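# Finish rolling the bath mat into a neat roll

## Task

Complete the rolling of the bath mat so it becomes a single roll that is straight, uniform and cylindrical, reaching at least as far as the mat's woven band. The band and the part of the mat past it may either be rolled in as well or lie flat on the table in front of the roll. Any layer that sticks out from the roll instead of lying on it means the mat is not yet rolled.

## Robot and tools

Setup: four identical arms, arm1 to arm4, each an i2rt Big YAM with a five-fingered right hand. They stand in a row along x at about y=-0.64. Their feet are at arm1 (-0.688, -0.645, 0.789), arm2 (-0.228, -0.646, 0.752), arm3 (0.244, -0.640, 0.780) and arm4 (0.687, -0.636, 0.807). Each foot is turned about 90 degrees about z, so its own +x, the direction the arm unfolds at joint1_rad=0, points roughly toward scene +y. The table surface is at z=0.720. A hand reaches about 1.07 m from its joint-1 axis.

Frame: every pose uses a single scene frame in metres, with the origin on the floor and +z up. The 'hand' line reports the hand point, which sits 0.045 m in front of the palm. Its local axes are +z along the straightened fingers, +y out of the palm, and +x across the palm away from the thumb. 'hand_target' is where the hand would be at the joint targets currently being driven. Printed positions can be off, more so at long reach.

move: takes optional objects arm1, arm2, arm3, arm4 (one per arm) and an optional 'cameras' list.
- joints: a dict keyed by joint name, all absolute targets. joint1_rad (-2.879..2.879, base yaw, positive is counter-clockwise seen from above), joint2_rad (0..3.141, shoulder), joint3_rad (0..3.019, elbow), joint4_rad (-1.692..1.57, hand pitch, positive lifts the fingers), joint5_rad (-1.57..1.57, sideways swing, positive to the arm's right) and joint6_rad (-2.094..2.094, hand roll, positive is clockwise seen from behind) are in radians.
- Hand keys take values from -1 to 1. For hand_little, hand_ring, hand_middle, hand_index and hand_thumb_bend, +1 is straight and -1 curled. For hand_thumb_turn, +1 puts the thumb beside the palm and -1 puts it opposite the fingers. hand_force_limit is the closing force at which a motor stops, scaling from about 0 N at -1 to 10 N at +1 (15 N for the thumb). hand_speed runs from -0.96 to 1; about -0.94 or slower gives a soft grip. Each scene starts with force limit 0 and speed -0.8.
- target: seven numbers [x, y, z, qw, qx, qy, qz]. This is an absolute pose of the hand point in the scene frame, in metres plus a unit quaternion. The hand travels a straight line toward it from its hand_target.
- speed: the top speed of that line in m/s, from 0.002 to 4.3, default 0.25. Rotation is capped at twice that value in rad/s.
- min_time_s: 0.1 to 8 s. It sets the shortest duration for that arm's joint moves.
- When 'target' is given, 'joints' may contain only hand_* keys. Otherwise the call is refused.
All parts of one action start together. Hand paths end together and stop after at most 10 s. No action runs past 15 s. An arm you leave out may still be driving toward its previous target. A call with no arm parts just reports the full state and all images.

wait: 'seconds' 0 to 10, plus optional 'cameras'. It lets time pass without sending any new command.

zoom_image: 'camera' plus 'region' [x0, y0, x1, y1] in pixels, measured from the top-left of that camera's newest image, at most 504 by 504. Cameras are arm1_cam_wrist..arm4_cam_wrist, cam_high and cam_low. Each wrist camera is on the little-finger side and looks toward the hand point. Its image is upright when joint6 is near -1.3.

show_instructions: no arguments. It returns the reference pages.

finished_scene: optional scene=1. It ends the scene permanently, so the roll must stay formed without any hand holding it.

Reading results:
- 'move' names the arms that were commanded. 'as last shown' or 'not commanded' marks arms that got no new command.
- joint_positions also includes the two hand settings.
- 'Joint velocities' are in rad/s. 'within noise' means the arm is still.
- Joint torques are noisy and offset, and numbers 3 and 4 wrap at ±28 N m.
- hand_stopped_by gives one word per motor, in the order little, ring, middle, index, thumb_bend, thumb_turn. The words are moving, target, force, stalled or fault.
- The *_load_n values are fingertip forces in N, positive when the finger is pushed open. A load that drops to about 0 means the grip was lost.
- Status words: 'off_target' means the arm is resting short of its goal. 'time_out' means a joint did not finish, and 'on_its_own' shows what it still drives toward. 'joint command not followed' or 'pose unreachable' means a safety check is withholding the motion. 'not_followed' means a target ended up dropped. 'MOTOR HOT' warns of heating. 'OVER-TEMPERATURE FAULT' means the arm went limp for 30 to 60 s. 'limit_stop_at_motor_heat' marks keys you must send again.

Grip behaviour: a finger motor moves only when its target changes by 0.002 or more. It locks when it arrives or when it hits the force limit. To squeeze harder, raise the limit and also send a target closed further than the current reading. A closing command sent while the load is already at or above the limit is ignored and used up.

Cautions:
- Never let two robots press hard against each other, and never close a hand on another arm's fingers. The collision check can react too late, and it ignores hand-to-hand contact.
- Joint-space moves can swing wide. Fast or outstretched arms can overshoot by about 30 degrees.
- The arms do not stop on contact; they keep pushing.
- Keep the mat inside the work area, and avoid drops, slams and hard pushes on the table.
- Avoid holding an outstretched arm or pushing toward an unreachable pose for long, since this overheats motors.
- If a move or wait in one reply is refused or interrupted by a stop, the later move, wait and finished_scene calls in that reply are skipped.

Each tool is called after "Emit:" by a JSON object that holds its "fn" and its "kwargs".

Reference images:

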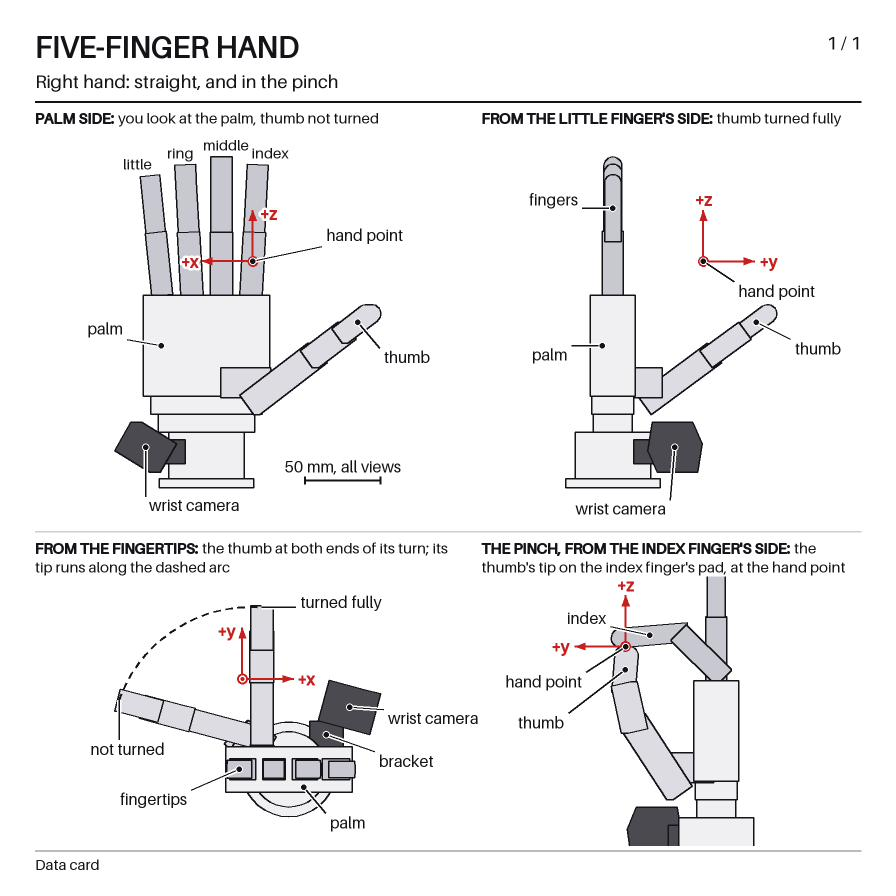

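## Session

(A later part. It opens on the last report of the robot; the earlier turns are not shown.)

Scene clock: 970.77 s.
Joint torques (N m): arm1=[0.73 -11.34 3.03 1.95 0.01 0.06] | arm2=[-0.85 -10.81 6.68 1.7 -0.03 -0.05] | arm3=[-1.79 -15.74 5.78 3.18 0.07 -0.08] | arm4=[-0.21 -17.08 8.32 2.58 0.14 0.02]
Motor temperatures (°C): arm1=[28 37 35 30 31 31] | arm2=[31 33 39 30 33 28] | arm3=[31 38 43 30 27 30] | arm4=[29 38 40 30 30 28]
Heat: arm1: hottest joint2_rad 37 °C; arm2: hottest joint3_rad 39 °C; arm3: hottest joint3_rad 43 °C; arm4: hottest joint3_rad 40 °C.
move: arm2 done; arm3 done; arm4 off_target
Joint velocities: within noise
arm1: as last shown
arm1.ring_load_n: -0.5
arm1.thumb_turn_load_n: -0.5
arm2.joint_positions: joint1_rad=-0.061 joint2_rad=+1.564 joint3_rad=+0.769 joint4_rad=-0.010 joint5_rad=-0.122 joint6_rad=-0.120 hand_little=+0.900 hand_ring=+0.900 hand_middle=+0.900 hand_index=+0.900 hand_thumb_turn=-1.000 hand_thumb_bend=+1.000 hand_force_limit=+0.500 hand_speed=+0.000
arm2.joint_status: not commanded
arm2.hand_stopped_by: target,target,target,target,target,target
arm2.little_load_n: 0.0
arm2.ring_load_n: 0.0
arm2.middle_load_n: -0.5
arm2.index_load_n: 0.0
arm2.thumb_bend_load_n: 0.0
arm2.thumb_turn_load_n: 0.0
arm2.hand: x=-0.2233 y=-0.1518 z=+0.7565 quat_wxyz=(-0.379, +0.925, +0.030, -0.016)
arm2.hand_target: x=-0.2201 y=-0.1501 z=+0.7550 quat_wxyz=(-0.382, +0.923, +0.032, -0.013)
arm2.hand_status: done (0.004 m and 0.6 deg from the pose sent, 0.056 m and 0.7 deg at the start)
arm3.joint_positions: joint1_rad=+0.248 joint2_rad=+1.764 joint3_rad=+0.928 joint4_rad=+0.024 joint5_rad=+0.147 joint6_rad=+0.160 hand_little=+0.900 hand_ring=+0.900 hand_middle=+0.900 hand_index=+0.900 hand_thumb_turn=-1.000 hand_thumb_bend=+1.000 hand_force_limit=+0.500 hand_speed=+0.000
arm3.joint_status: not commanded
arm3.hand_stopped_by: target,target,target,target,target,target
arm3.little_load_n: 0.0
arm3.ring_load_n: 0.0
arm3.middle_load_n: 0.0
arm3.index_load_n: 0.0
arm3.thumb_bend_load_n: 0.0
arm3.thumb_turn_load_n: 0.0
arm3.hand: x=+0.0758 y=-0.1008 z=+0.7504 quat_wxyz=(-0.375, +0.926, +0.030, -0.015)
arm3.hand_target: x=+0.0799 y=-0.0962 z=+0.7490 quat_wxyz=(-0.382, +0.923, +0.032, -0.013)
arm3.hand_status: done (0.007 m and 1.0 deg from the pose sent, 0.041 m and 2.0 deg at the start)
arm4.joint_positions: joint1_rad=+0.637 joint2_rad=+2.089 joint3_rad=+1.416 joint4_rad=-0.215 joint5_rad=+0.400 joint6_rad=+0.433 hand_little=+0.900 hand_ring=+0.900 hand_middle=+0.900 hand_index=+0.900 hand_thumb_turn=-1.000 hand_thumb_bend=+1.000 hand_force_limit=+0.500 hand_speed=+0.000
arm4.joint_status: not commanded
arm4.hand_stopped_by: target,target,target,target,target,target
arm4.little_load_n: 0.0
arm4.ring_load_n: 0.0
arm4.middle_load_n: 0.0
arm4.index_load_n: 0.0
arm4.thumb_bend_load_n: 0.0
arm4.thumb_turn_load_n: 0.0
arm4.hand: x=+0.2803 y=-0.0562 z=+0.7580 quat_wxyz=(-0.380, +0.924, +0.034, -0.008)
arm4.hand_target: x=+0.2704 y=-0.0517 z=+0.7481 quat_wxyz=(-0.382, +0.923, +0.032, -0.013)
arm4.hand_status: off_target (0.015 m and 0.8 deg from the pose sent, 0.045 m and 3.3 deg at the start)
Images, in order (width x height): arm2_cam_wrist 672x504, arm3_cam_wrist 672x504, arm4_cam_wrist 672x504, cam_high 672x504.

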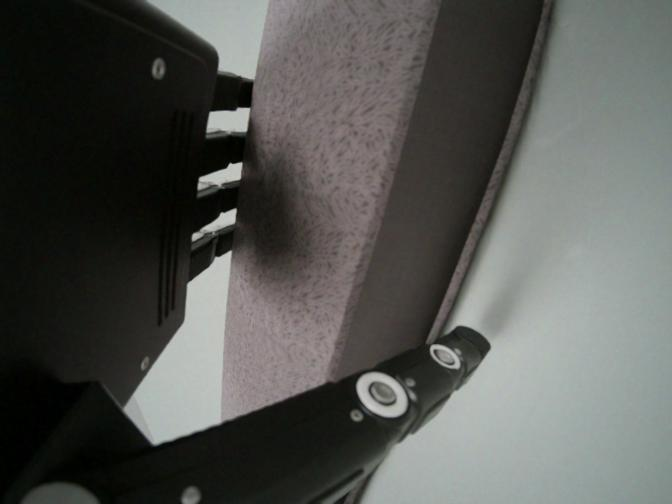

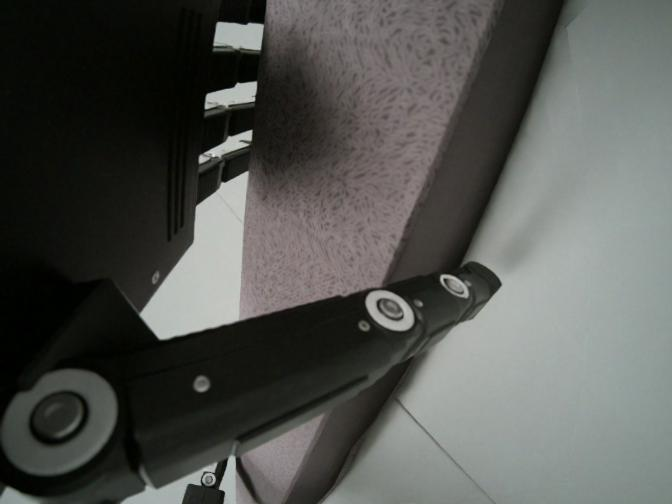

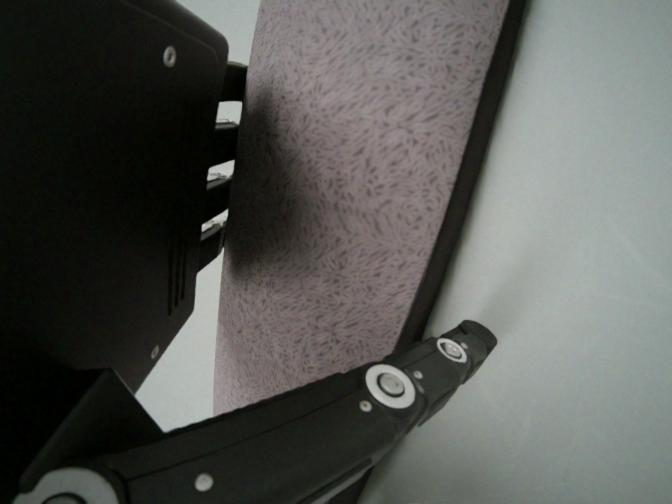

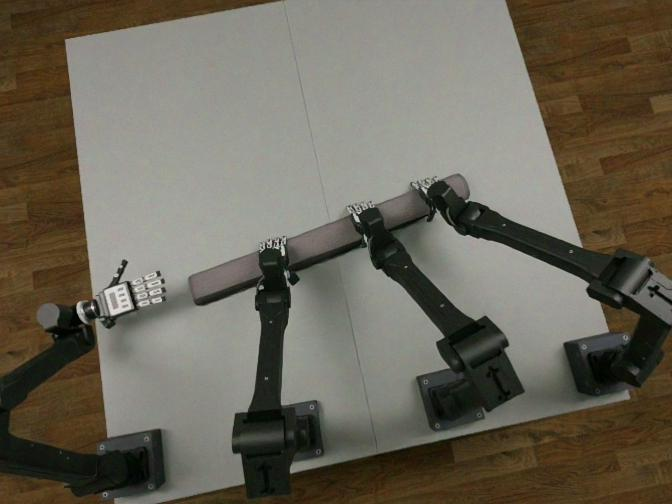

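Emit:
{"fn": "move", "kwargs": {"arm2": {"target": [-0.22, -0.142, 0.75, 0.3825, -0.9233, -0.0322, 0.0134], "speed": 0.03, "joints": {"hand_little": 0.42, "hand_ring": 0.42, "hand_middle": 0.42, "hand_index": 0.42, "hand_thumb_bend": 0.8, "hand_speed": -0.8}}, "arm3": {"target": [0.08, -0.088, 0.745, 0.3825, -0.9233, -0.0322, 0.0134], "speed": 0.03, "joints": {"hand_little": 0.42, "hand_ring": 0.42, "hand_middle": 0.42, "hand_index": 0.42, "hand_thumb_bend": 0.8, "hand_speed": -0.8}}, "arm4": {"target": [0.27, -0.042, 0.74, 0.3825, -0.9233, -0.0322, 0.0134], "speed": 0.03, "joints": {"hand_little": 0.42, "hand_ring": 0.42, "hand_middle": 0.42, "hand_index": 0.42, "hand_thumb_bend": 0.8, "hand_speed": -0.8}}}}

Emit:
{"fn": "move", "kwargs": {"arm2": {"joints": {"hand_little": 0.25, "hand_ring": 0.25, "hand_middle": 0.25, "hand_index": 0.25, "hand_thumb_bend": 0.65, "hand_speed": -0.8}}, "arm3": {"joints": {"hand_little": 0.25, "hand_ring": 0.25, "hand_middle": 0.25, "hand_index": 0.25, "hand_thumb_bend": 0.65, "hand_speed": -0.8}}, "arm4": {"joints": {"hand_little": 0.25, "hand_ring": 0.25, "hand_middle": 0.25, "hand_index": 0.25, "hand_thumb_bend": 0.65, "hand_speed": -0.8}}, "cameras": ["cam_low", "cam_high", "arm1_cam_wrist"]}}

Emit:
{"fn": "zoom_image", "kwargs": {"camera": "cam_high", "region": [180, 160, 480, 310]}}

Emit:
{"fn": "zoom_image", "kwargs": {"camera": "cam_low", "region": [370, 240, 480, 340]}}

Scene clock: 972.60 s.
Joint torques (N m): arm1=[0.97 -11.99 3.07 1.91 0 -0.1] | arm2=[-1.55 -9.35 7.79 0.99 0.05 0.05] | arm3=[-1.9 -14.15 7.2 2.21 0.13 0.01] | arm4=[-0.26 -15.15 8.25 1.78 -0.27 -0.04]
Motor temperatures (°C): arm1=[28 37 35 30 31 31] | arm2=[31 33 39 30 33 28] | arm3=[31 38 43 30 27 30] | arm4=[29 38 40 30 30 28]
Heat: arm1: hottest joint2_rad 37 °C; arm2: hottest joint3_rad 39 °C; arm3: hottest joint3_rad 43 °C; arm4: hottest joint3_rad 40 °C.
move: arm2 done; arm3 off_target; arm4 off_target
Joint velocities: within noise
arm1: as last shown
arm1.ring_load_n: 0.0
arm1.index_load_n: -0.5
arm2.joint_positions: joint1_rad=-0.061 joint2_rad=+1.574 joint3_rad=+0.776 joint4_rad=+0.026 joint5_rad=-0.124 joint6_rad=-0.126 hand_little=+0.421 hand_ring=+0.420 hand_middle=+0.421 hand_index=+0.420 hand_thumb_turn=-1.000 hand_thumb_bend=+0.802 hand_force_limit=+0.500 hand_speed=-0.800
arm2.joint_status: all done
arm2.hand_stopped_by: target,target,target,target,target,target
arm2.little_load_n: 2.5
arm2.ring_load_n: 0.0
arm2.middle_load_n: 2.5
arm2.index_load_n: 0.0
arm2.thumb_bend_load_n: 2.5
arm2.thumb_turn_load_n: 0.5
arm2.hand: x=-0.2222 y=-0.1415 z=+0.7595 quat_wxyz=(-0.394, +0.918, +0.034, -0.013)
arm2.hand_target: x=-0.2201 y=-0.1422 z=+0.7502 quat_wxyz=(-0.383, +0.923, +0.032, -0.013)
arm2.hand_status: done (0.010 m and 1.4 deg from the pose sent, 0.012 m and 0.6 deg at the start)
arm3.joint_positions: joint1_rad=+0.247 joint2_rad=+1.768 joint3_rad=+0.928 joint4_rad=+0.053 joint5_rad=+0.141 joint6_rad=+0.147 hand_little=+0.421 hand_ring=+0.420 hand_middle=+0.420 hand_index=+0.420 hand_thumb_turn=-1.000 hand_thumb_bend=+0.801 hand_force_limit=+0.500 hand_speed=-0.800
arm3.joint_status: all done
arm3.hand_stopped_by: target,target,target,target,target,target
arm3.little_load_n: 3.0
arm3.ring_load_n: 1.0
arm3.middle_load_n: 0.5
arm3.index_load_n: 0.0
arm3.thumb_bend_load_n: 1.5
arm3.thumb_turn_load_n: 0.5
arm3.hand: x=+0.0748 y=-0.0954 z=+0.7521 quat_wxyz=(-0.386, +0.922, +0.035, -0.018)
arm3.hand_target: x=+0.0800 y=-0.0884 z=+0.7451 quat_wxyz=(-0.383, +0.923, +0.032, -0.013)
arm3.hand_status: off_target (0.012 m and 0.7 deg from the pose sent, 0.014 m and 1.0 deg at the start)
arm4.joint_positions: joint1_rad=+0.630 joint2_rad=+2.096 joint3_rad=+1.439 joint4_rad=-0.185 joint5_rad=+0.403 joint6_rad=+0.433 hand_little=+0.420 hand_ring=+0.420 hand_middle=+0.421 hand_index=+0.420 hand_thumb_turn=-1.000 hand_thumb_bend=+0.801 hand_force_limit=+0.500 hand_speed=-0.800
arm4.joint_status: all done
arm4.hand_stopped_by: target,target,target,target,target,target
arm4.little_load_n: 1.0
arm4.ring_load_n: 0.0
arm4.middle_load_n: 4.0
arm4.index_load_n: 0.0
arm4.thumb_bend_load_n: 2.0
arm4.thumb_turn_load_n: 0.0
arm4.hand: x=+0.2750 y=-0.0400 z=+0.7676 quat_wxyz=(-0.398, +0.917, +0.025, -0.017)
arm4.hand_target: x=+0.2708 y=-0.0432 z=+0.7406 quat_wxyz=(-0.383, +0.923, +0.032, -0.013)
arm4.hand_status: off_target (0.028 m and 2.1 deg from the pose sent, 0.025 m and 0.8 deg at the start)
pictures: none

Scene clock: 973.60 s.
Joint torques (N m): arm1=[0.97 -11.52 2.97 2.19 -0.03 0.01] | arm2=[-0.21 -9.23 7.73 0.83 0.13 -0.06] | arm3=[-1.96 -14.39 7.02 2.02 0.17 0.09] | arm4=[0.32 -15.44 8.29 1.63 -0.23 0.01]
Motor temperatures (°C): arm1=[28 37 35 30 31 31] | arm2=[31 33 39 30 33 28] | arm3=[31 38 43 30 27 30] | arm4=[29 38 40 30 30 28]
Heat: arm1: hottest joint2_rad 37 °C; arm2: hottest joint3_rad 39 °C; arm3: hottest joint3_rad 43 °C; arm4: hottest joint3_rad 40 °C.
move: arm2 done; arm3 done; arm4 done
Joint velocities: within noise
arm1: as last shown
arm1.index_load_n: 0.0
arm2.joint_positions: joint1_rad=-0.061 joint2_rad=+1.574 joint3_rad=+0.776 joint4_rad=+0.027 joint5_rad=-0.126 joint6_rad=-0.127 hand_little=+0.250 hand_ring=+0.251 hand_middle=+0.251 hand_index=+0.250 hand_thumb_turn=-1.000 hand_thumb_bend=+0.655 hand_force_limit=+0.500 hand_speed=-0.800
arm2.joint_status: all done
arm2.hand_stopped_by: target,target,target,target,target,target
arm2.little_load_n: 2.0
arm2.ring_load_n: 2.0
arm2.middle_load_n: 3.5
arm2.index_load_n: 0.0
arm2.thumb_bend_load_n: 5.5
arm2.thumb_turn_load_n: 1.0
arm2.hand: x=-0.2225 y=-0.1411 z=+0.7599 quat_wxyz=(-0.395, +0.918, +0.035, -0.014)
arm2.hand_target: x=-0.2201 y=-0.1424 z=+0.7501 quat_wxyz=(-0.382, +0.923, +0.032, -0.014)
arm2.hand_status: not commanded
arm3.joint_positions: joint1_rad=+0.247 joint2_rad=+1.771 joint3_rad=+0.930 joint4_rad=+0.057 joint5_rad=+0.140 joint6_rad=+0.140 hand_little=+0.251 hand_ring=+0.250 hand_middle=+0.250 hand_index=+0.250 hand_thumb_turn=-1.000 hand_thumb_bend=+0.653 hand_force_limit=+0.500 hand_speed=-0.800
arm3.joint_status: all done
arm3.hand_stopped_by: target,target,target,target,target,target
arm3.little_load_n: 3.0
arm3.ring_load_n: 0.5
arm3.middle_load_n: 0.0
arm3.index_load_n: 0.0
arm3.thumb_bend_load_n: 4.0
arm3.thumb_turn_load_n: 1.0
arm3.hand: x=+0.0745 y=-0.0939 z=+0.7523 quat_wxyz=(-0.388, +0.921, +0.038, -0.017)
arm3.hand_target: x=+0.0801 y=-0.0885 z=+0.7450 quat_wxyz=(-0.382, +0.923, +0.032, -0.013)
arm3.hand_status: not commanded
arm4.joint_positions: joint1_rad=+0.629 joint2_rad=+2.096 joint3_rad=+1.440 joint4_rad=-0.184 joint5_rad=+0.401 joint6_rad=+0.426 hand_little=+0.251 hand_ring=+0.251 hand_middle=+0.250 hand_index=+0.250 hand_thumb_turn=-1.000 hand_thumb_bend=+0.656 hand_force_limit=+0.500 hand_speed=-0.800
arm4.joint_status: all done
arm4.hand_stopped_by: target,target,target,target,target,target
arm4.little_load_n: 3.0
arm4.ring_load_n: 3.0
arm4.middle_load_n: 1.0
arm4.index_load_n: 0.0
arm4.thumb_bend_load_n: 8.0
arm4.thumb_turn_load_n: 1.5
arm4.hand: x=+0.2751 y=-0.0394 z=+0.7680 quat_wxyz=(-0.398, +0.917, +0.028, -0.017)
arm4.hand_target: x=+0.2709 y=-0.0431 z=+0.7407 quat_wxyz=(-0.383, +0.923, +0.032, -0.013)
arm4.hand_status: not commanded
pictures: arm1_cam_wrist, cam_high, cam_low
Images, in order (width x height): arm1_cam_wrist 672x504, cam_high 672x504, cam_low 672x504.

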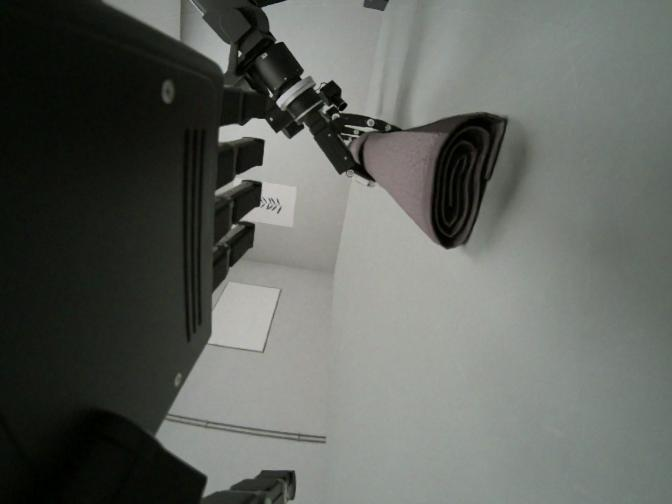

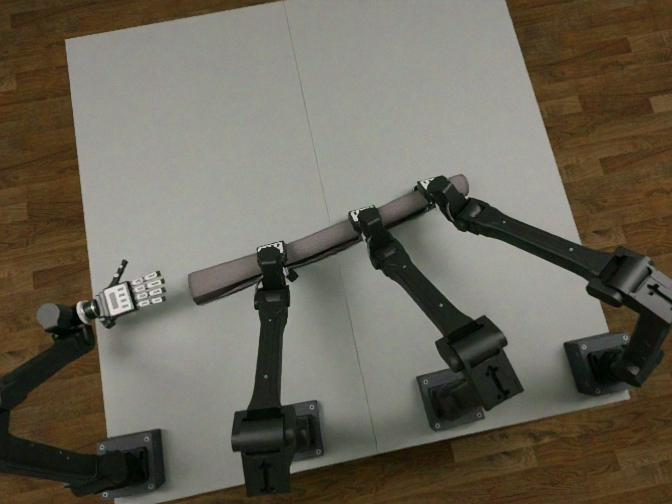

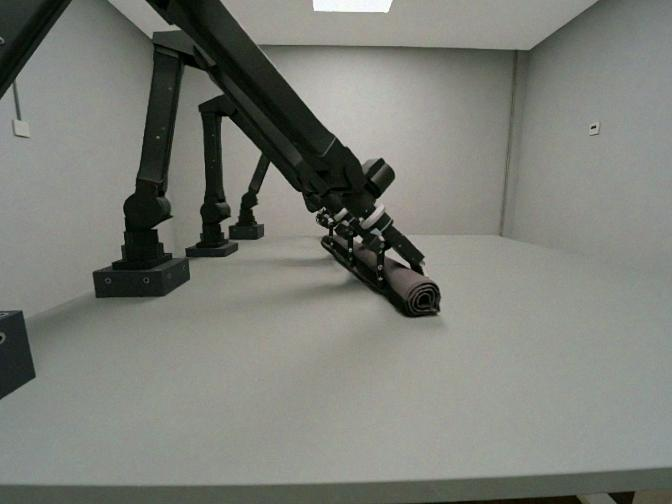

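Scaled by 1.680 from the camera's image (finer frame: 960x720).

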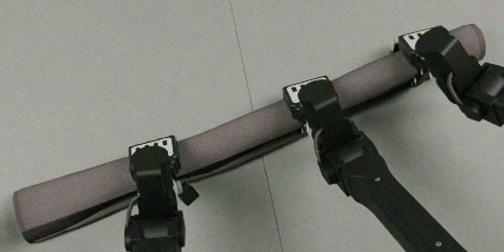

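Scaled by 4.582 from the camera's image (finer frame: 960x720).

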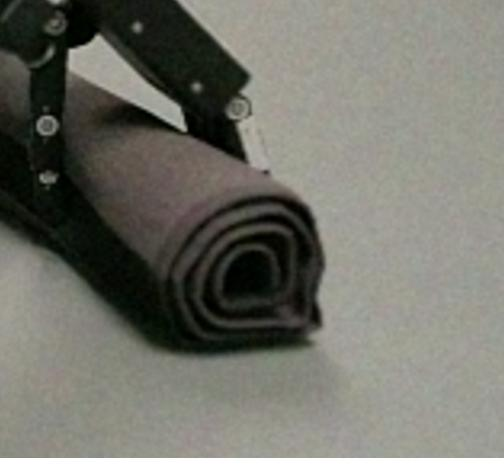

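Emit:
{"fn": "move", "kwargs": {"arm2": {"joints":{"hand_little":0.5,"hand_ring":0.5,"hand_middle":0.5,"hand_index":0.5,"hand_thumb_bend":0.85,"hand_speed":-0.8}}, "arm3": {"joints":{"hand_little":0.5,"hand_ring":0.5,"hand_middle":0.5,"hand_index":0.5,"hand_thumb_bend":0.85,"hand_speed":-0.8}}, "arm4": {"joints":{"hand_little":0.5,"hand_ring":0.5,"hand_middle":0.5,"hand_index":0.5,"hand_thumb_bend":0.85,"hand_speed":-0.8}}}}

Emit:
{"fn": "move", "kwargs": {"arm2": {"joints":{"hand_little":0.75,"hand_ring":0.75,"hand_middle":0.75,"hand_index":0.75,"hand_thumb_bend":1.0,"hand_speed":-0.8}}, "arm3": {"joints":{"hand_little":0.75,"hand_ring":0.75,"hand_middle":0.75,"hand_index":0.75,"hand_thumb_bend":1.0,"hand_speed":-0.8}}, "arm4": {"joints":{"hand_little":0.75,"hand_ring":0.75,"hand_middle":0.75,"hand_index":0.75,"hand_thumb_bend":1.0,"hand_speed":-0.8}}}}

Emit:
{"fn": "move", "kwargs": {"arm2": {"target":[-0.22,-0.128,0.85,0.3825,-0.9233,-0.0322,0.0134],"speed":0.12,"joints":{"hand_little":0.9,"hand_ring":0.9,"hand_middle":0.9,"hand_index":0.9,"hand_speed":0}}, "arm3": {"target":[0.08,-0.074,0.85,0.3825,-0.9233,-0.0322,0.0134],"speed":0.12,"joints":{"hand_little":0.9,"hand_ring":0.9,"hand_middle":0.9,"hand_index":0.9,"hand_speed":0}}, "arm4": {"target":[0.27,-0.025,0.85,0.3825,-0.9233,-0.0322,0.0134],"speed":0.12,"joints":{"hand_little":0.9,"hand_ring":0.9,"hand_middle":0.9,"hand_index":0.9,"hand_speed":0}}, "cameras": ["cam_high","cam_low","arm1_cam_wrist"]}}

Scene clock: 975.87 s.
Joint torques (N m): arm1=[1.49 -10.93 3.19 2.09 -0.02 -0.03] | arm2=[-0.97 -10.52 7.72 0.99 0.11 0.03] | arm3=[-1.96 -14.51 7.04 2.04 0.19 0.08] | arm4=[-0.97 -15.62 8.13 1.65 -0.1 -0.01]
Motor temperatures (°C): arm1=[28 37 35 30 31 31] | arm2=[31 33 39 30 33 28] | arm3=[31 38 42 30 27 30] | arm4=[29 38 40 30 30 28]
Heat: arm1: hottest joint2_rad 37 °C; arm2: hottest joint3_rad 39 °C; arm3: hottest joint3_rad 42 °C; arm4: hottest joint3_rad 40 °C.
move: arm2 done; arm3 done; arm4 done
Joint velocities: within noise
arm1: as last shown
arm1.ring_load_n: -0.5
arm1.thumb_bend_load_n: -0.5
arm2.joint_positions: joint1_rad=-0.061 joint2_rad=+1.575 joint3_rad=+0.776 joint4_rad=+0.026 joint5_rad=-0.125 joint6_rad=-0.129 hand_little=+0.500 hand_ring=+0.500 hand_middle=+0.500 hand_index=+0.500 hand_thumb_turn=-1.000 hand_thumb_bend=+0.850 hand_force_limit=+0.500 hand_speed=-0.800
arm2.joint_status: all done
arm2.hand_stopped_by: target,target,target,target,target,target
arm2.little_load_n: 0.5
arm2.ring_load_n: 0.0
arm2.middle_load_n: 0.0
arm2.index_load_n: 0.0
arm2.thumb_bend_load_n: 0.0
arm2.thumb_turn_load_n: 0.0
arm2.hand: x=-0.2224 y=-0.1416 z=+0.7591 quat_wxyz=(-0.393, +0.919, +0.036, -0.014)
arm2.hand_target: x=-0.2201 y=-0.1423 z=+0.7501 quat_wxyz=(-0.382, +0.923, +0.032, -0.013)
arm2.hand_status: not commanded
arm3.joint_positions: joint1_rad=+0.247 joint2_rad=+1.772 joint3_rad=+0.930 joint4_rad=+0.057 joint5_rad=+0.140 joint6_rad=+0.140 hand_little=+0.500 hand_ring=+0.500 hand_middle=+0.500 hand_index=+0.500 hand_thumb_turn=-1.000 hand_thumb_bend=+0.850 hand_force_limit=+0.500 hand_speed=-0.800
arm3.joint_status: all done
arm3.hand_stopped_by: target,target,target,target,target,target
arm3.little_load_n: 0.5
arm3.ring_load_n: 0.0
arm3.middle_load_n: -1.0
arm3.index_load_n: 0.0
arm3.thumb_bend_load_n: 0.0
arm3.thumb_turn_load_n: 0.0
arm3.hand: x=+0.0745 y=-0.0941 z=+0.7515 quat_wxyz=(-0.387, +0.921, +0.038, -0.017)
arm3.hand_target: x=+0.0801 y=-0.0885 z=+0.7450 quat_wxyz=(-0.382, +0.923, +0.032, -0.013)
arm3.hand_status: not commanded
arm4.joint_positions: joint1_rad=+0.634 joint2_rad=+2.097 joint3_rad=+1.440 joint4_rad=-0.185 joint5_rad=+0.399 joint6_rad=+0.427 hand_little=+0.500 hand_ring=+0.500 hand_middle=+0.500 hand_index=+0.500 hand_thumb_turn=-1.000 hand_thumb_bend=+0.850 hand_force_limit=+0.500 hand_speed=-0.800
arm4.joint_status: all done
arm4.hand_stopped_by: target,target,target,target,target,target
arm4.little_load_n: 0.5
arm4.ring_load_n: 0.0
arm4.middle_load_n: 0.0
arm4.index_load_n: 0.0
arm4.thumb_bend_load_n: 0.0
arm4.thumb_turn_load_n: -0.5
arm4.hand: x=+0.2723 y=-0.0419 z=+0.7670 quat_wxyz=(-0.397, +0.917, +0.031, -0.018)
arm4.hand_target: x=+0.2708 y=-0.0432 z=+0.7407 quat_wxyz=(-0.383, +0.923, +0.032, -0.013)
arm4.hand_status: not commanded
pictures: none

Scene clock: 976.87 s.
Joint torques (N m): arm1=[0.56 -10.46 3.18 1.99 -0.02 0.01] | arm2=[-0.09 -11.28 7.75 0.69 0.05 -0.05] | arm3=[-1.96 -15.38 6.95 2.03 0.19 0.08] | arm4=[-0.91 -16.09 8.36 1.44 0.11 -0.03]
Motor temperatures (°C): arm1=[28 37 35 30 31 31] | arm2=[31 33 39 30 33 28] | arm3=[31 38 42 30 27 30] | arm4=[29 38 40 30 30 28]
Heat: arm1: hottest joint2_rad 37 °C; arm2: hottest joint3_rad 39 °C; arm3: hottest joint3_rad 42 °C; arm4: hottest joint3_rad 40 °C.
move: arm2 done; arm3 done; arm4 done
Joint velocities: within noise
arm1.joint_positions: joint1_rad=+0.160 joint2_rad=+1.969 joint3_rad=+0.709 joint4_rad=+1.215 joint5_rad=+1.520 joint6_rad=+0.035 hand_little=+1.000 hand_ring=+1.000 hand_middle=+1.000 hand_index=+1.000 hand_thumb_turn=+1.000 hand_thumb_bend=+1.000 hand_force_limit=+0.500 hand_speed=+0.000
arm1.joint_status: not commanded
arm1.hand_stopped_by: target,target,target,target,target,target
arm1.little_load_n: 0.0
arm1.ring_load_n: 0.0
arm1.middle_load_n: -0.5
arm1.index_load_n: 0.0
arm1.thumb_bend_load_n: 0.0
arm1.thumb_turn_load_n: -0.5
arm1.hand: x=-0.5545 y=-0.1625 z=+0.8138 quat_wxyz=(-0.539, +0.545, -0.452, +0.456)
arm1.hand_target: x=-0.5550 y=-0.1649 z=+0.8151 quat_wxyz=(-0.542, +0.542, -0.455, +0.454)
arm1.hand_status: not commanded
arm2.joint_positions: joint1_rad=-0.061 joint2_rad=+1.585 joint3_rad=+0.776 joint4_rad=+0.025 joint5_rad=-0.125 joint6_rad=-0.129 hand_little=+0.750 hand_ring=+0.750 hand_middle=+0.750 hand_index=+0.750 hand_thumb_turn=-1.000 hand_thumb_bend=+1.000 hand_force_limit=+0.500 hand_speed=-0.800
arm2.joint_status: all done
arm2.hand_stopped_by: target,target,target,target,target,target
arm2.little_load_n: 0.0
arm2.ring_load_n: 0.0
arm2.middle_load_n: 0.0
arm2.index_load_n: 0.0
arm2.thumb_bend_load_n: 0.0
arm2.thumb_turn_load_n: 0.0
arm2.hand: x=-0.2224 y=-0.1430 z=+0.7542 quat_wxyz=(-0.388, +0.921, +0.035, -0.014)
arm2.hand_target: x=-0.2201 y=-0.1424 z=+0.7501 quat_wxyz=(-0.382, +0.923, +0.032, -0.014)
arm2.hand_status: not commanded
arm3.joint_positions: joint1_rad=+0.247 joint2_rad=+1.781 joint3_rad=+0.930 joint4_rad=+0.057 joint5_rad=+0.140 joint6_rad=+0.140 hand_little=+0.750 hand_ring=+0.750 hand_middle=+0.750 hand_index=+0.750 hand_thumb_turn=-1.000 hand_thumb_bend=+1.000 hand_force_limit=+0.500 hand_speed=-0.800
arm3.joint_status: all done
arm3.hand_stopped_by: target,target,target,target,target,target
arm3.little_load_n: 0.0
arm3.ring_load_n: 0.0
arm3.middle_load_n: 0.0
arm3.index_load_n: 0.0
arm3.thumb_bend_load_n: 0.0
arm3.thumb_turn_load_n: 0.0
arm3.hand: x=+0.0749 y=-0.0956 z=+0.7464 quat_wxyz=(-0.383, +0.923, +0.039, -0.016)
arm3.hand_target: x=+0.0801 y=-0.0885 z=+0.7450 quat_wxyz=(-0.382, +0.923, +0.032, -0.013)
arm3.hand_status: not commanded
arm4.joint_positions: joint1_rad=+0.638 joint2_rad=+2.105 joint3_rad=+1.440 joint4_rad=-0.183 joint5_rad=+0.393 joint6_rad=+0.431 hand_little=+0.750 hand_ring=+0.750 hand_middle=+0.750 hand_index=+0.750 hand_thumb_turn=-1.000 hand_thumb_bend=+1.000 hand_force_limit=+0.500 hand_speed=-0.800
arm4.joint_status: all done
arm4.hand_stopped_by: target,target,target,target,target,target
arm4.little_load_n: 0.0
arm4.ring_load_n: 0.0
arm4.middle_load_n: 0.0
arm4.index_load_n: 0.0
arm4.thumb_bend_load_n: 0.0
arm4.thumb_turn_load_n: 0.0
arm4.hand: x=+0.2692 y=-0.0448 z=+0.7619 quat_wxyz=(-0.394, +0.918, +0.032, -0.020)
arm4.hand_target: x=+0.2708 y=-0.0433 z=+0.7406 quat_wxyz=(-0.383, +0.923, +0.032, -0.014)
arm4.hand_status: not commanded
pictures: none

Scene clock: 978.63 s.
Joint torques (N m): arm1=[0.62 -11.46 3.07 2.1 0.04 -0.01] | arm2=[-0.62 -12.69 12.08 0.91 0.11 0.04] | arm3=[-2.14 -18.14 10.67 1.65 0.07 0.02] | arm4=[-1.67 -20.25 11.21 1.24 0.11 -0.18]
Motor temperatures (°C): arm1=[28 37 35 30 31 31] | arm2=[31 33 39 30 33 28] | arm3=[31 38 43 30 27 30] | arm4=[29 38 40 30 30 28]
Heat: arm1: hottest joint2_rad 37 °C; arm2: hottest joint3_rad 39 °C; arm3: hottest joint3_rad 43 °C; arm4: hottest joint3_rad 40 °C.
move: arm2 off_target; arm3 off_target; arm4 off_target
Joint velocities: within noise
arm1: as last shown
arm1.middle_load_n: 0.0
arm1.thumb_turn_load_n: 0.0
arm2.joint_positions: joint1_rad=-0.061 joint2_rad=+1.456 joint3_rad=+0.896 joint4_rad=-0.284 joint5_rad=-0.122 joint6_rad=-0.129 hand_little=+0.900 hand_ring=+0.900 hand_middle=+0.900 hand_index=+0.900 hand_thumb_turn=-1.000 hand_thumb_bend=+1.000 hand_force_limit=+0.500 hand_speed=+0.000
arm2.joint_status: all done
arm2.hand_stopped_by: target,target,target,target,target,target
arm2.little_load_n: 0.0
arm2.ring_load_n: 0.0
arm2.middle_load_n: 0.0
arm2.index_load_n: 0.0
arm2.thumb_bend_load_n: 0.0
arm2.thumb_turn_load_n: 0.0
arm2.hand: x=-0.2220 y=-0.1466 z=+0.8261 quat_wxyz=(-0.361, +0.932, +0.033, -0.017)
arm2.hand_target: x=-0.2201 y=-0.1290 z=+0.8503 quat_wxyz=(-0.383, +0.923, +0.032, -0.013)
arm2.hand_status: off_target (0.030 m and 2.7 deg from the pose sent, 0.097 m and 0.8 deg at the start)
arm3.joint_positions: joint1_rad=+0.241 joint2_rad=+1.653 joint3_rad=+1.022 joint4_rad=-0.229 joint5_rad=+0.139 joint6_rad=+0.140 hand_little=+0.900 hand_ring=+0.900 hand_middle=+0.900 hand_index=+0.900 hand_thumb_turn=-1.000 hand_thumb_bend=+1.000 hand_force_limit=+0.500 hand_speed=+0.000
arm3.joint_status: all done
arm3.hand_stopped_by: target,target,target,target,target,target
arm3.little_load_n: 0.0
arm3.ring_load_n: -0.5
arm3.middle_load_n: 0.0
arm3.index_load_n: 0.0
arm3.thumb_bend_load_n: 0.0
arm3.thumb_turn_load_n: 0.0
arm3.hand: x=+0.0792 y=-0.1002 z=+0.8148 quat_wxyz=(-0.353, +0.935, +0.039, -0.009)
arm3.hand_target: x=+0.0805 y=-0.0757 z=+0.8505 quat_wxyz=(-0.383, +0.923, +0.032, -0.013)
arm3.hand_status: off_target (0.044 m and 3.7 deg from the pose sent, 0.106 m and 0.8 deg at the start)
arm4.joint_positions: joint1_rad=+0.625 joint2_rad=+2.034 joint3_rad=+1.530 joint4_rad=-0.419 joint5_rad=+0.384 joint6_rad=+0.429 hand_little=+0.900 hand_ring=+0.900 hand_middle=+0.900 hand_index=+0.900 hand_thumb_turn=-1.000 hand_thumb_bend=+1.000 hand_force_limit=+0.500 hand_speed=+0.000
arm4.joint_status: all done
arm4.hand_stopped_by: target,target,target,target,target,target
arm4.little_load_n: 0.0
arm4.ring_load_n: 0.0
arm4.middle_load_n: 0.0
arm4.index_load_n: -0.5
arm4.thumb_bend_load_n: 0.0
arm4.thumb_turn_load_n: 0.0
arm4.hand: x=+0.2786 y=-0.0449 z=+0.8190 quat_wxyz=(-0.363, +0.931, +0.037, -0.002)
arm4.hand_target: x=+0.2710 y=-0.0262 z=+0.8506 quat_wxyz=(-0.383, +0.923, +0.032, -0.013)
arm4.hand_status: off_target (0.038 m and 2.8 deg from the pose sent, 0.090 m and 1.6 deg at the start)
pictures: arm1_cam_wrist, cam_high, cam_low
Images, in order (width x height): arm1_cam_wrist 672x504, cam_high 672x504, cam_low 672x504.

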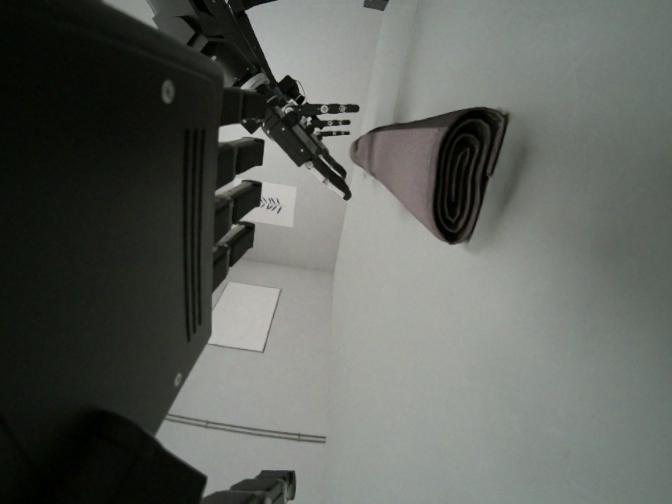

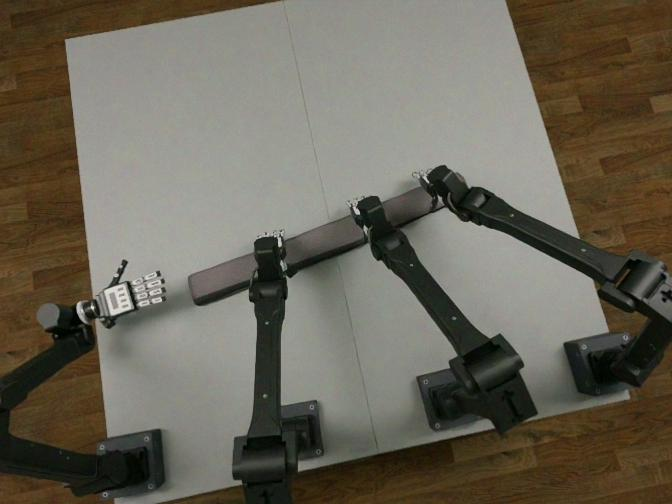

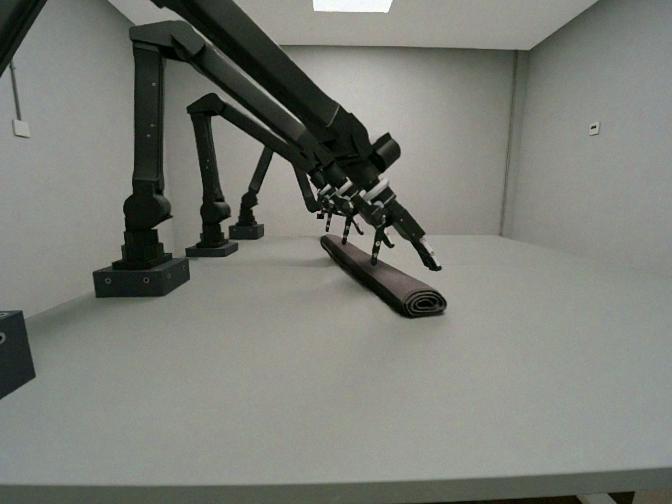

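Emit:
{"fn": "zoom_image", "kwargs": {"camera": "arm1_cam_wrist", "region": [330, 70, 530, 250]}}

Emit:
{"fn": "zoom_image", "kwargs": {"camera": "cam_low", "region": [370, 240, 480, 340]}}

Emit:
{"fn": "zoom_image", "kwargs": {"camera": "cam_high", "region": [180, 160, 480, 310]}}

Scaled by 2.520 from the camera's image (finer frame: 960x720).

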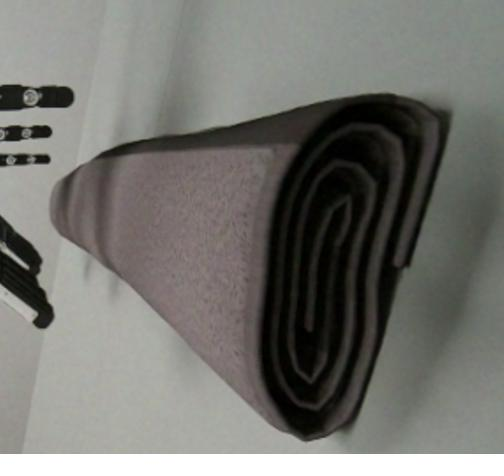

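Scaled by 4.582 from the camera's image (finer frame: 960x720).

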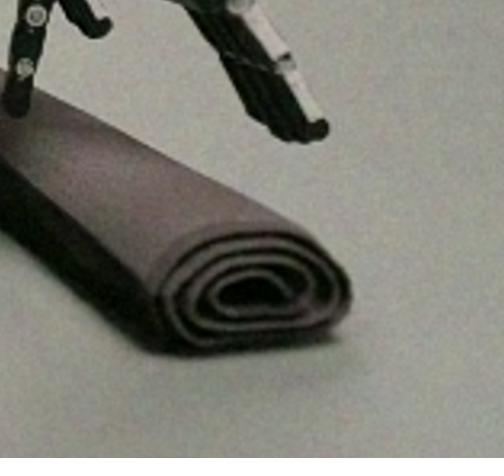

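Scaled by 1.680 from the camera's image (finer frame: 960x720).

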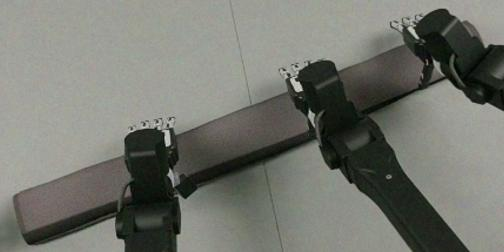

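Emit:
{"fn": "move", "kwargs": {"arm2": {"target":[-0.42,-0.150,0.85,0.3825,-0.9233,-0.0322,0.0134],"speed":0.2}, "arm3": {"target":[-0.12,-0.105,0.85,0.3825,-0.9233,-0.0322,0.0134],"speed":0.2}, "arm4": {"target":[0.355,-0.013,0.85,0.3825,-0.9233,-0.0322,0.0134],"speed":0.2}}}

Emit:
{"fn": "move", "kwargs": {"arm2": {"target":[-0.42,-0.164,0.755,0.3825,-0.9233,-0.0322,0.0134],"speed":0.08}, "arm3": {"target":[-0.12,-0.119,0.749,0.3825,-0.9233,-0.0322,0.0134],"speed":0.08}, "arm4": {"target":[0.355,-0.026,0.748,0.3825,-0.9233,-0.0322,0.0134],"speed":0.08}, "cameras": ["cam_high","cam_low","arm1_cam_wrist"]}}

Scene clock: 981.93 s.
Joint torques (N m): arm1=[0.97 -11.05 2.93 2.21 0.02 -0.1] | arm2=[-0.38 -11.16 12.59 0.83 0.32 0] | arm3=[-0.67 -17.2 11.37 1.57 0.34 0.21] | arm4=[-0.79 -20.66 6.45 2.74 0.07 -0.18]
Motor temperatures (°C): arm1=[28 37 35 30 31 31] | arm2=[31 33 40 30 33 28] | arm3=[31 38 43 30 27 30] | arm4=[29 38 41 30 30 28]
Heat: arm1: hottest joint2_rad 37 °C; arm2: hottest joint3_rad 40 °C; arm3: hottest joint3_rad 43 °C; arm4: hottest joint3_rad 41 °C.
move: arm2 off_target; arm3 off_target; arm4 off_target
Joint velocities: within noise
arm1: as last shown
arm1.ring_load_n: -0.5
arm2.joint_positions: joint1_rad=+0.410 joint2_rad=+1.453 joint3_rad=+0.909 joint4_rad=-0.302 joint5_rad=+0.208 joint6_rad=+0.203 hand_little=+0.900 hand_ring=+0.900 hand_middle=+0.900 hand_index=+0.900 hand_thumb_turn=-1.000 hand_thumb_bend=+1.000 hand_force_limit=+0.500 hand_speed=+0.000
arm2.joint_status: not commanded
arm2.hand_stopped_by: target,target,target,target,target,target
arm2.little_load_n: 0.0
arm2.ring_load_n: 0.0
arm2.middle_load_n: 0.0
arm2.index_load_n: 0.0
arm2.thumb_bend_load_n: 0.0
arm2.thumb_turn_load_n: 0.0
arm2.hand: x=-0.4131 y=-0.1678 z=+0.8320 quat_wxyz=(-0.368, +0.929, +0.039, -0.008)
arm2.hand_target: x=-0.4196 y=-0.1509 z=+0.8503 quat_wxyz=(-0.383, +0.923, +0.032, -0.014)
arm2.hand_status: off_target (0.026 m and 2.1 deg from the pose sent, 0.200 m and 2.7 deg at the start)
arm3.joint_positions: joint1_rad=+0.599 joint2_rad=+1.760 joint3_rad=+1.221 joint4_rad=-0.365 joint5_rad=+0.387 joint6_rad=+0.406 hand_little=+0.900 hand_ring=+0.900 hand_middle=+0.900 hand_index=+0.900 hand_thumb_turn=-1.000 hand_thumb_bend=+1.000 hand_force_limit=+0.500 hand_speed=+0.000
arm3.joint_status: not commanded
arm3.hand_stopped_by: target,target,target,target,target,target
arm3.little_load_n: 0.0
arm3.ring_load_n: 0.0
arm3.middle_load_n: -0.5
arm3.index_load_n: 0.0
arm3.thumb_bend_load_n: 0.0
arm3.thumb_turn_load_n: -0.5
arm3.hand: x=-0.1046 y=-0.1235 z=+0.8317 quat_wxyz=(-0.369, +0.928, +0.043, -0.002)
arm3.hand_target: x=-0.1191 y=-0.1062 z=+0.8505 quat_wxyz=(-0.383, +0.923, +0.032, -0.014)
arm3.hand_status: off_target (0.030 m and 2.4 deg from the pose sent, 0.202 m and 3.7 deg at the start)
arm4.joint_positions: joint1_rad=+0.495 joint2_rad=+1.968 joint3_rad=+1.456 joint4_rad=-0.358 joint5_rad=+0.302 joint6_rad=+0.330 hand_little=+0.900 hand_ring=+0.900 hand_middle=+0.900 hand_index=+0.900 hand_thumb_turn=-1.000 hand_thumb_bend=+1.000 hand_force_limit=+0.500 hand_speed=+0.000
arm4.joint_status: not commanded
arm4.hand_stopped_by: target,target,target,target,target,target
arm4.little_load_n: 0.0
arm4.ring_load_n: 0.0
arm4.middle_load_n: 0.0
arm4.index_load_n: 0.0
arm4.thumb_bend_load_n: 0.0
arm4.thumb_turn_load_n: 0.0
arm4.hand: x=+0.3546 y=-0.0149 z=+0.8356 quat_wxyz=(-0.369, +0.929, +0.031, -0.008)
arm4.hand_target: x=+0.3550 y=-0.0130 z=+0.8498 quat_wxyz=(-0.382, +0.923, +0.032, -0.013)
arm4.hand_status: off_target (0.015 m and 1.8 deg from the pose sent, 0.088 m and 2.8 deg at the start)
pictures: none

Scene clock: 983.93 s.
Joint torques (N m): arm1=[1.73 -11.63 2.97 1.77 0.01 -0.03] | arm2=[-0.32 -10.81 6.65 1.35 0.27 0.06] | arm3=[0.15 -16.73 5.86 3.19 0.31 0.21] | arm4=[-0.09 -16.91 5.68 2.86 0.23 -0.08]
Motor temperatures (°C): arm1=[28 37 35 30 31 31] | arm2=[31 33 40 30 33 28] | arm3=[31 38 43 30 27 30] | arm4=[29 38 40 30 30 28]
Heat: arm1: hottest joint2_rad 37 °C; arm2: hottest joint3_rad 40 °C; arm3: hottest joint3_rad 43 °C; arm4: hottest joint3_rad 40 °C.
move: arm2 done; arm3 off_target; arm4 off_target
Joint velocities: within noise
arm1: as last shown
arm1.ring_load_n: 0.0
arm2.joint_positions: joint1_rad=+0.414 joint2_rad=+1.585 joint3_rad=+0.814 joint4_rad=-0.035 joint5_rad=+0.216 joint6_rad=+0.214 hand_little=+0.900 hand_ring=+0.900 hand_middle=+0.900 hand_index=+0.900 hand_thumb_turn=-1.000 hand_thumb_bend=+1.000 hand_force_limit=+0.500 hand_speed=+0.000
arm2.joint_status: not commanded
arm2.hand_stopped_by: target,target,target,target,target,target
arm2.little_load_n: 0.0
arm2.ring_load_n: -0.5
arm2.middle_load_n: 0.0
arm2.index_load_n: 0.0
arm2.thumb_bend_load_n: 0.0
arm2.thumb_turn_load_n: -0.5
arm2.hand: x=-0.4166 y=-0.1614 z=+0.7632 quat_wxyz=(-0.386, +0.922, +0.032, -0.012)
arm2.hand_target: x=-0.4198 y=-0.1642 z=+0.7552 quat_wxyz=(-0.382, +0.923, +0.032, -0.013)
arm2.hand_status: done (0.009 m and 0.4 deg from the pose sent, 0.077 m and 2.1 deg at the start)
arm3.joint_positions: joint1_rad=+0.606 joint2_rad=+1.879 joint3_rad=+1.168 joint4_rad=-0.156 joint5_rad=+0.398 joint6_rad=+0.420 hand_little=+0.900 hand_ring=+0.900 hand_middle=+0.900 hand_index=+0.900 hand_thumb_turn=-1.000 hand_thumb_bend=+1.000 hand_force_limit=+0.500 hand_speed=+0.000
arm3.joint_status: not commanded
arm3.hand_stopped_by: target,target,target,target,target,target
arm3.little_load_n: 0.0
arm3.ring_load_n: 0.0
arm3.middle_load_n: 0.0
arm3.index_load_n: 0.0
arm3.thumb_bend_load_n: 0.5
arm3.thumb_turn_load_n: -1.5
arm3.hand: x=-0.1141 y=-0.1144 z=+0.7656 quat_wxyz=(-0.385, +0.922, +0.033, -0.011)
arm3.hand_target: x=-0.1196 y=-0.1195 z=+0.7494 quat_wxyz=(-0.382, +0.923, +0.032, -0.013)
arm3.hand_status: off_target (0.018 m and 0.5 deg from the pose sent, 0.084 m and 2.4 deg at the start)
arm4.joint_positions: joint1_rad=+0.499 joint2_rad=+2.041 joint3_rad=+1.348 joint4_rad=-0.128 joint5_rad=+0.305 joint6_rad=+0.330 hand_little=+0.900 hand_ring=+0.900 hand_middle=+0.900 hand_index=+0.900 hand_thumb_turn=-1.000 hand_thumb_bend=+1.000 hand_force_limit=+0.500 hand_speed=+0.000
arm4.joint_status: not commanded
arm4.hand_stopped_by: target,target,target,target,target,target
arm4.little_load_n: 0.0
arm4.ring_load_n: 0.0
arm4.middle_load_n: 0.0
arm4.index_load_n: 0.0
arm4.thumb_bend_load_n: 0.0
arm4.thumb_turn_load_n: 0.0
arm4.hand: x=+0.3547 y=-0.0199 z=+0.7694 quat_wxyz=(-0.390, +0.920, +0.029, -0.018)
arm4.hand_target: x=+0.3553 y=-0.0265 z=+0.7485 quat_wxyz=(-0.382, +0.923, +0.032, -0.013)
arm4.hand_status: off_target (0.022 m and 1.1 deg from the pose sent, 0.088 m and 1.7 deg at the start)
pictures: arm1_cam_wrist, cam_high, cam_low
Images, in order (width x height): arm1_cam_wrist 672x504, cam_high 672x504, cam_low 672x504.

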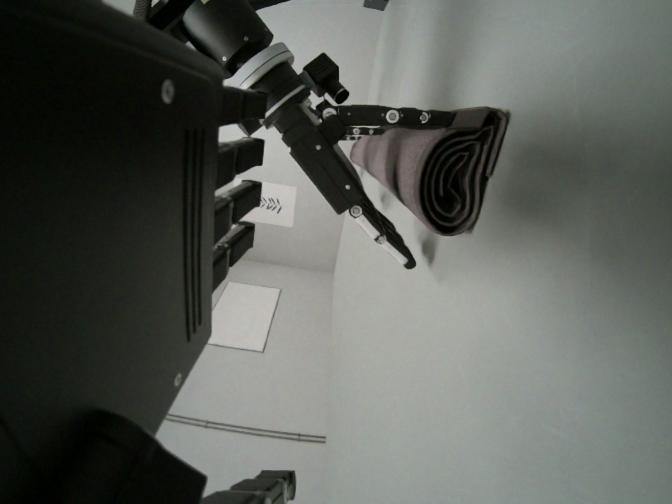

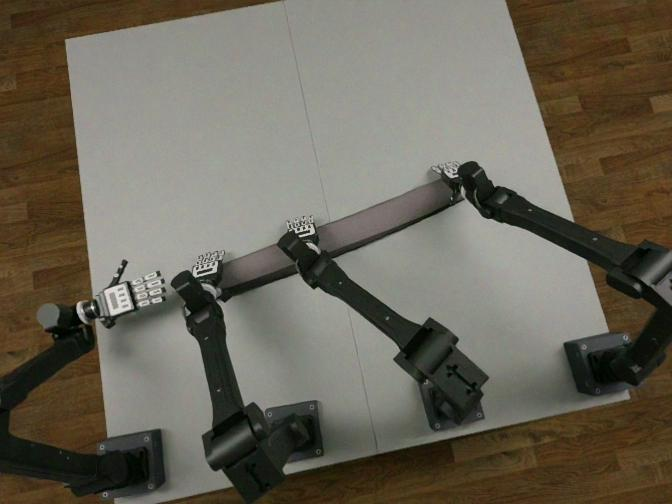

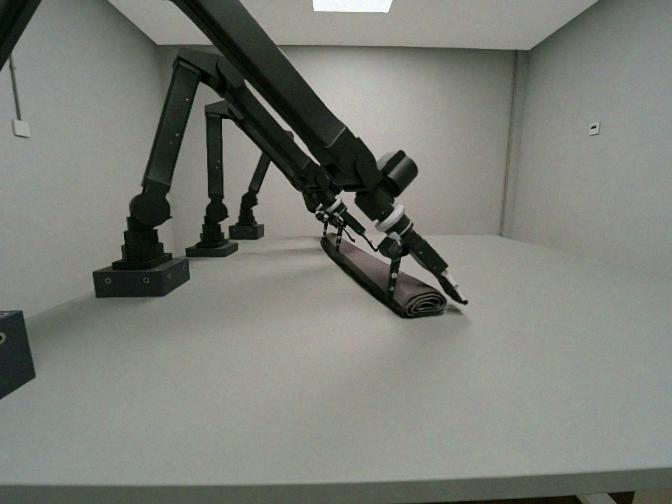

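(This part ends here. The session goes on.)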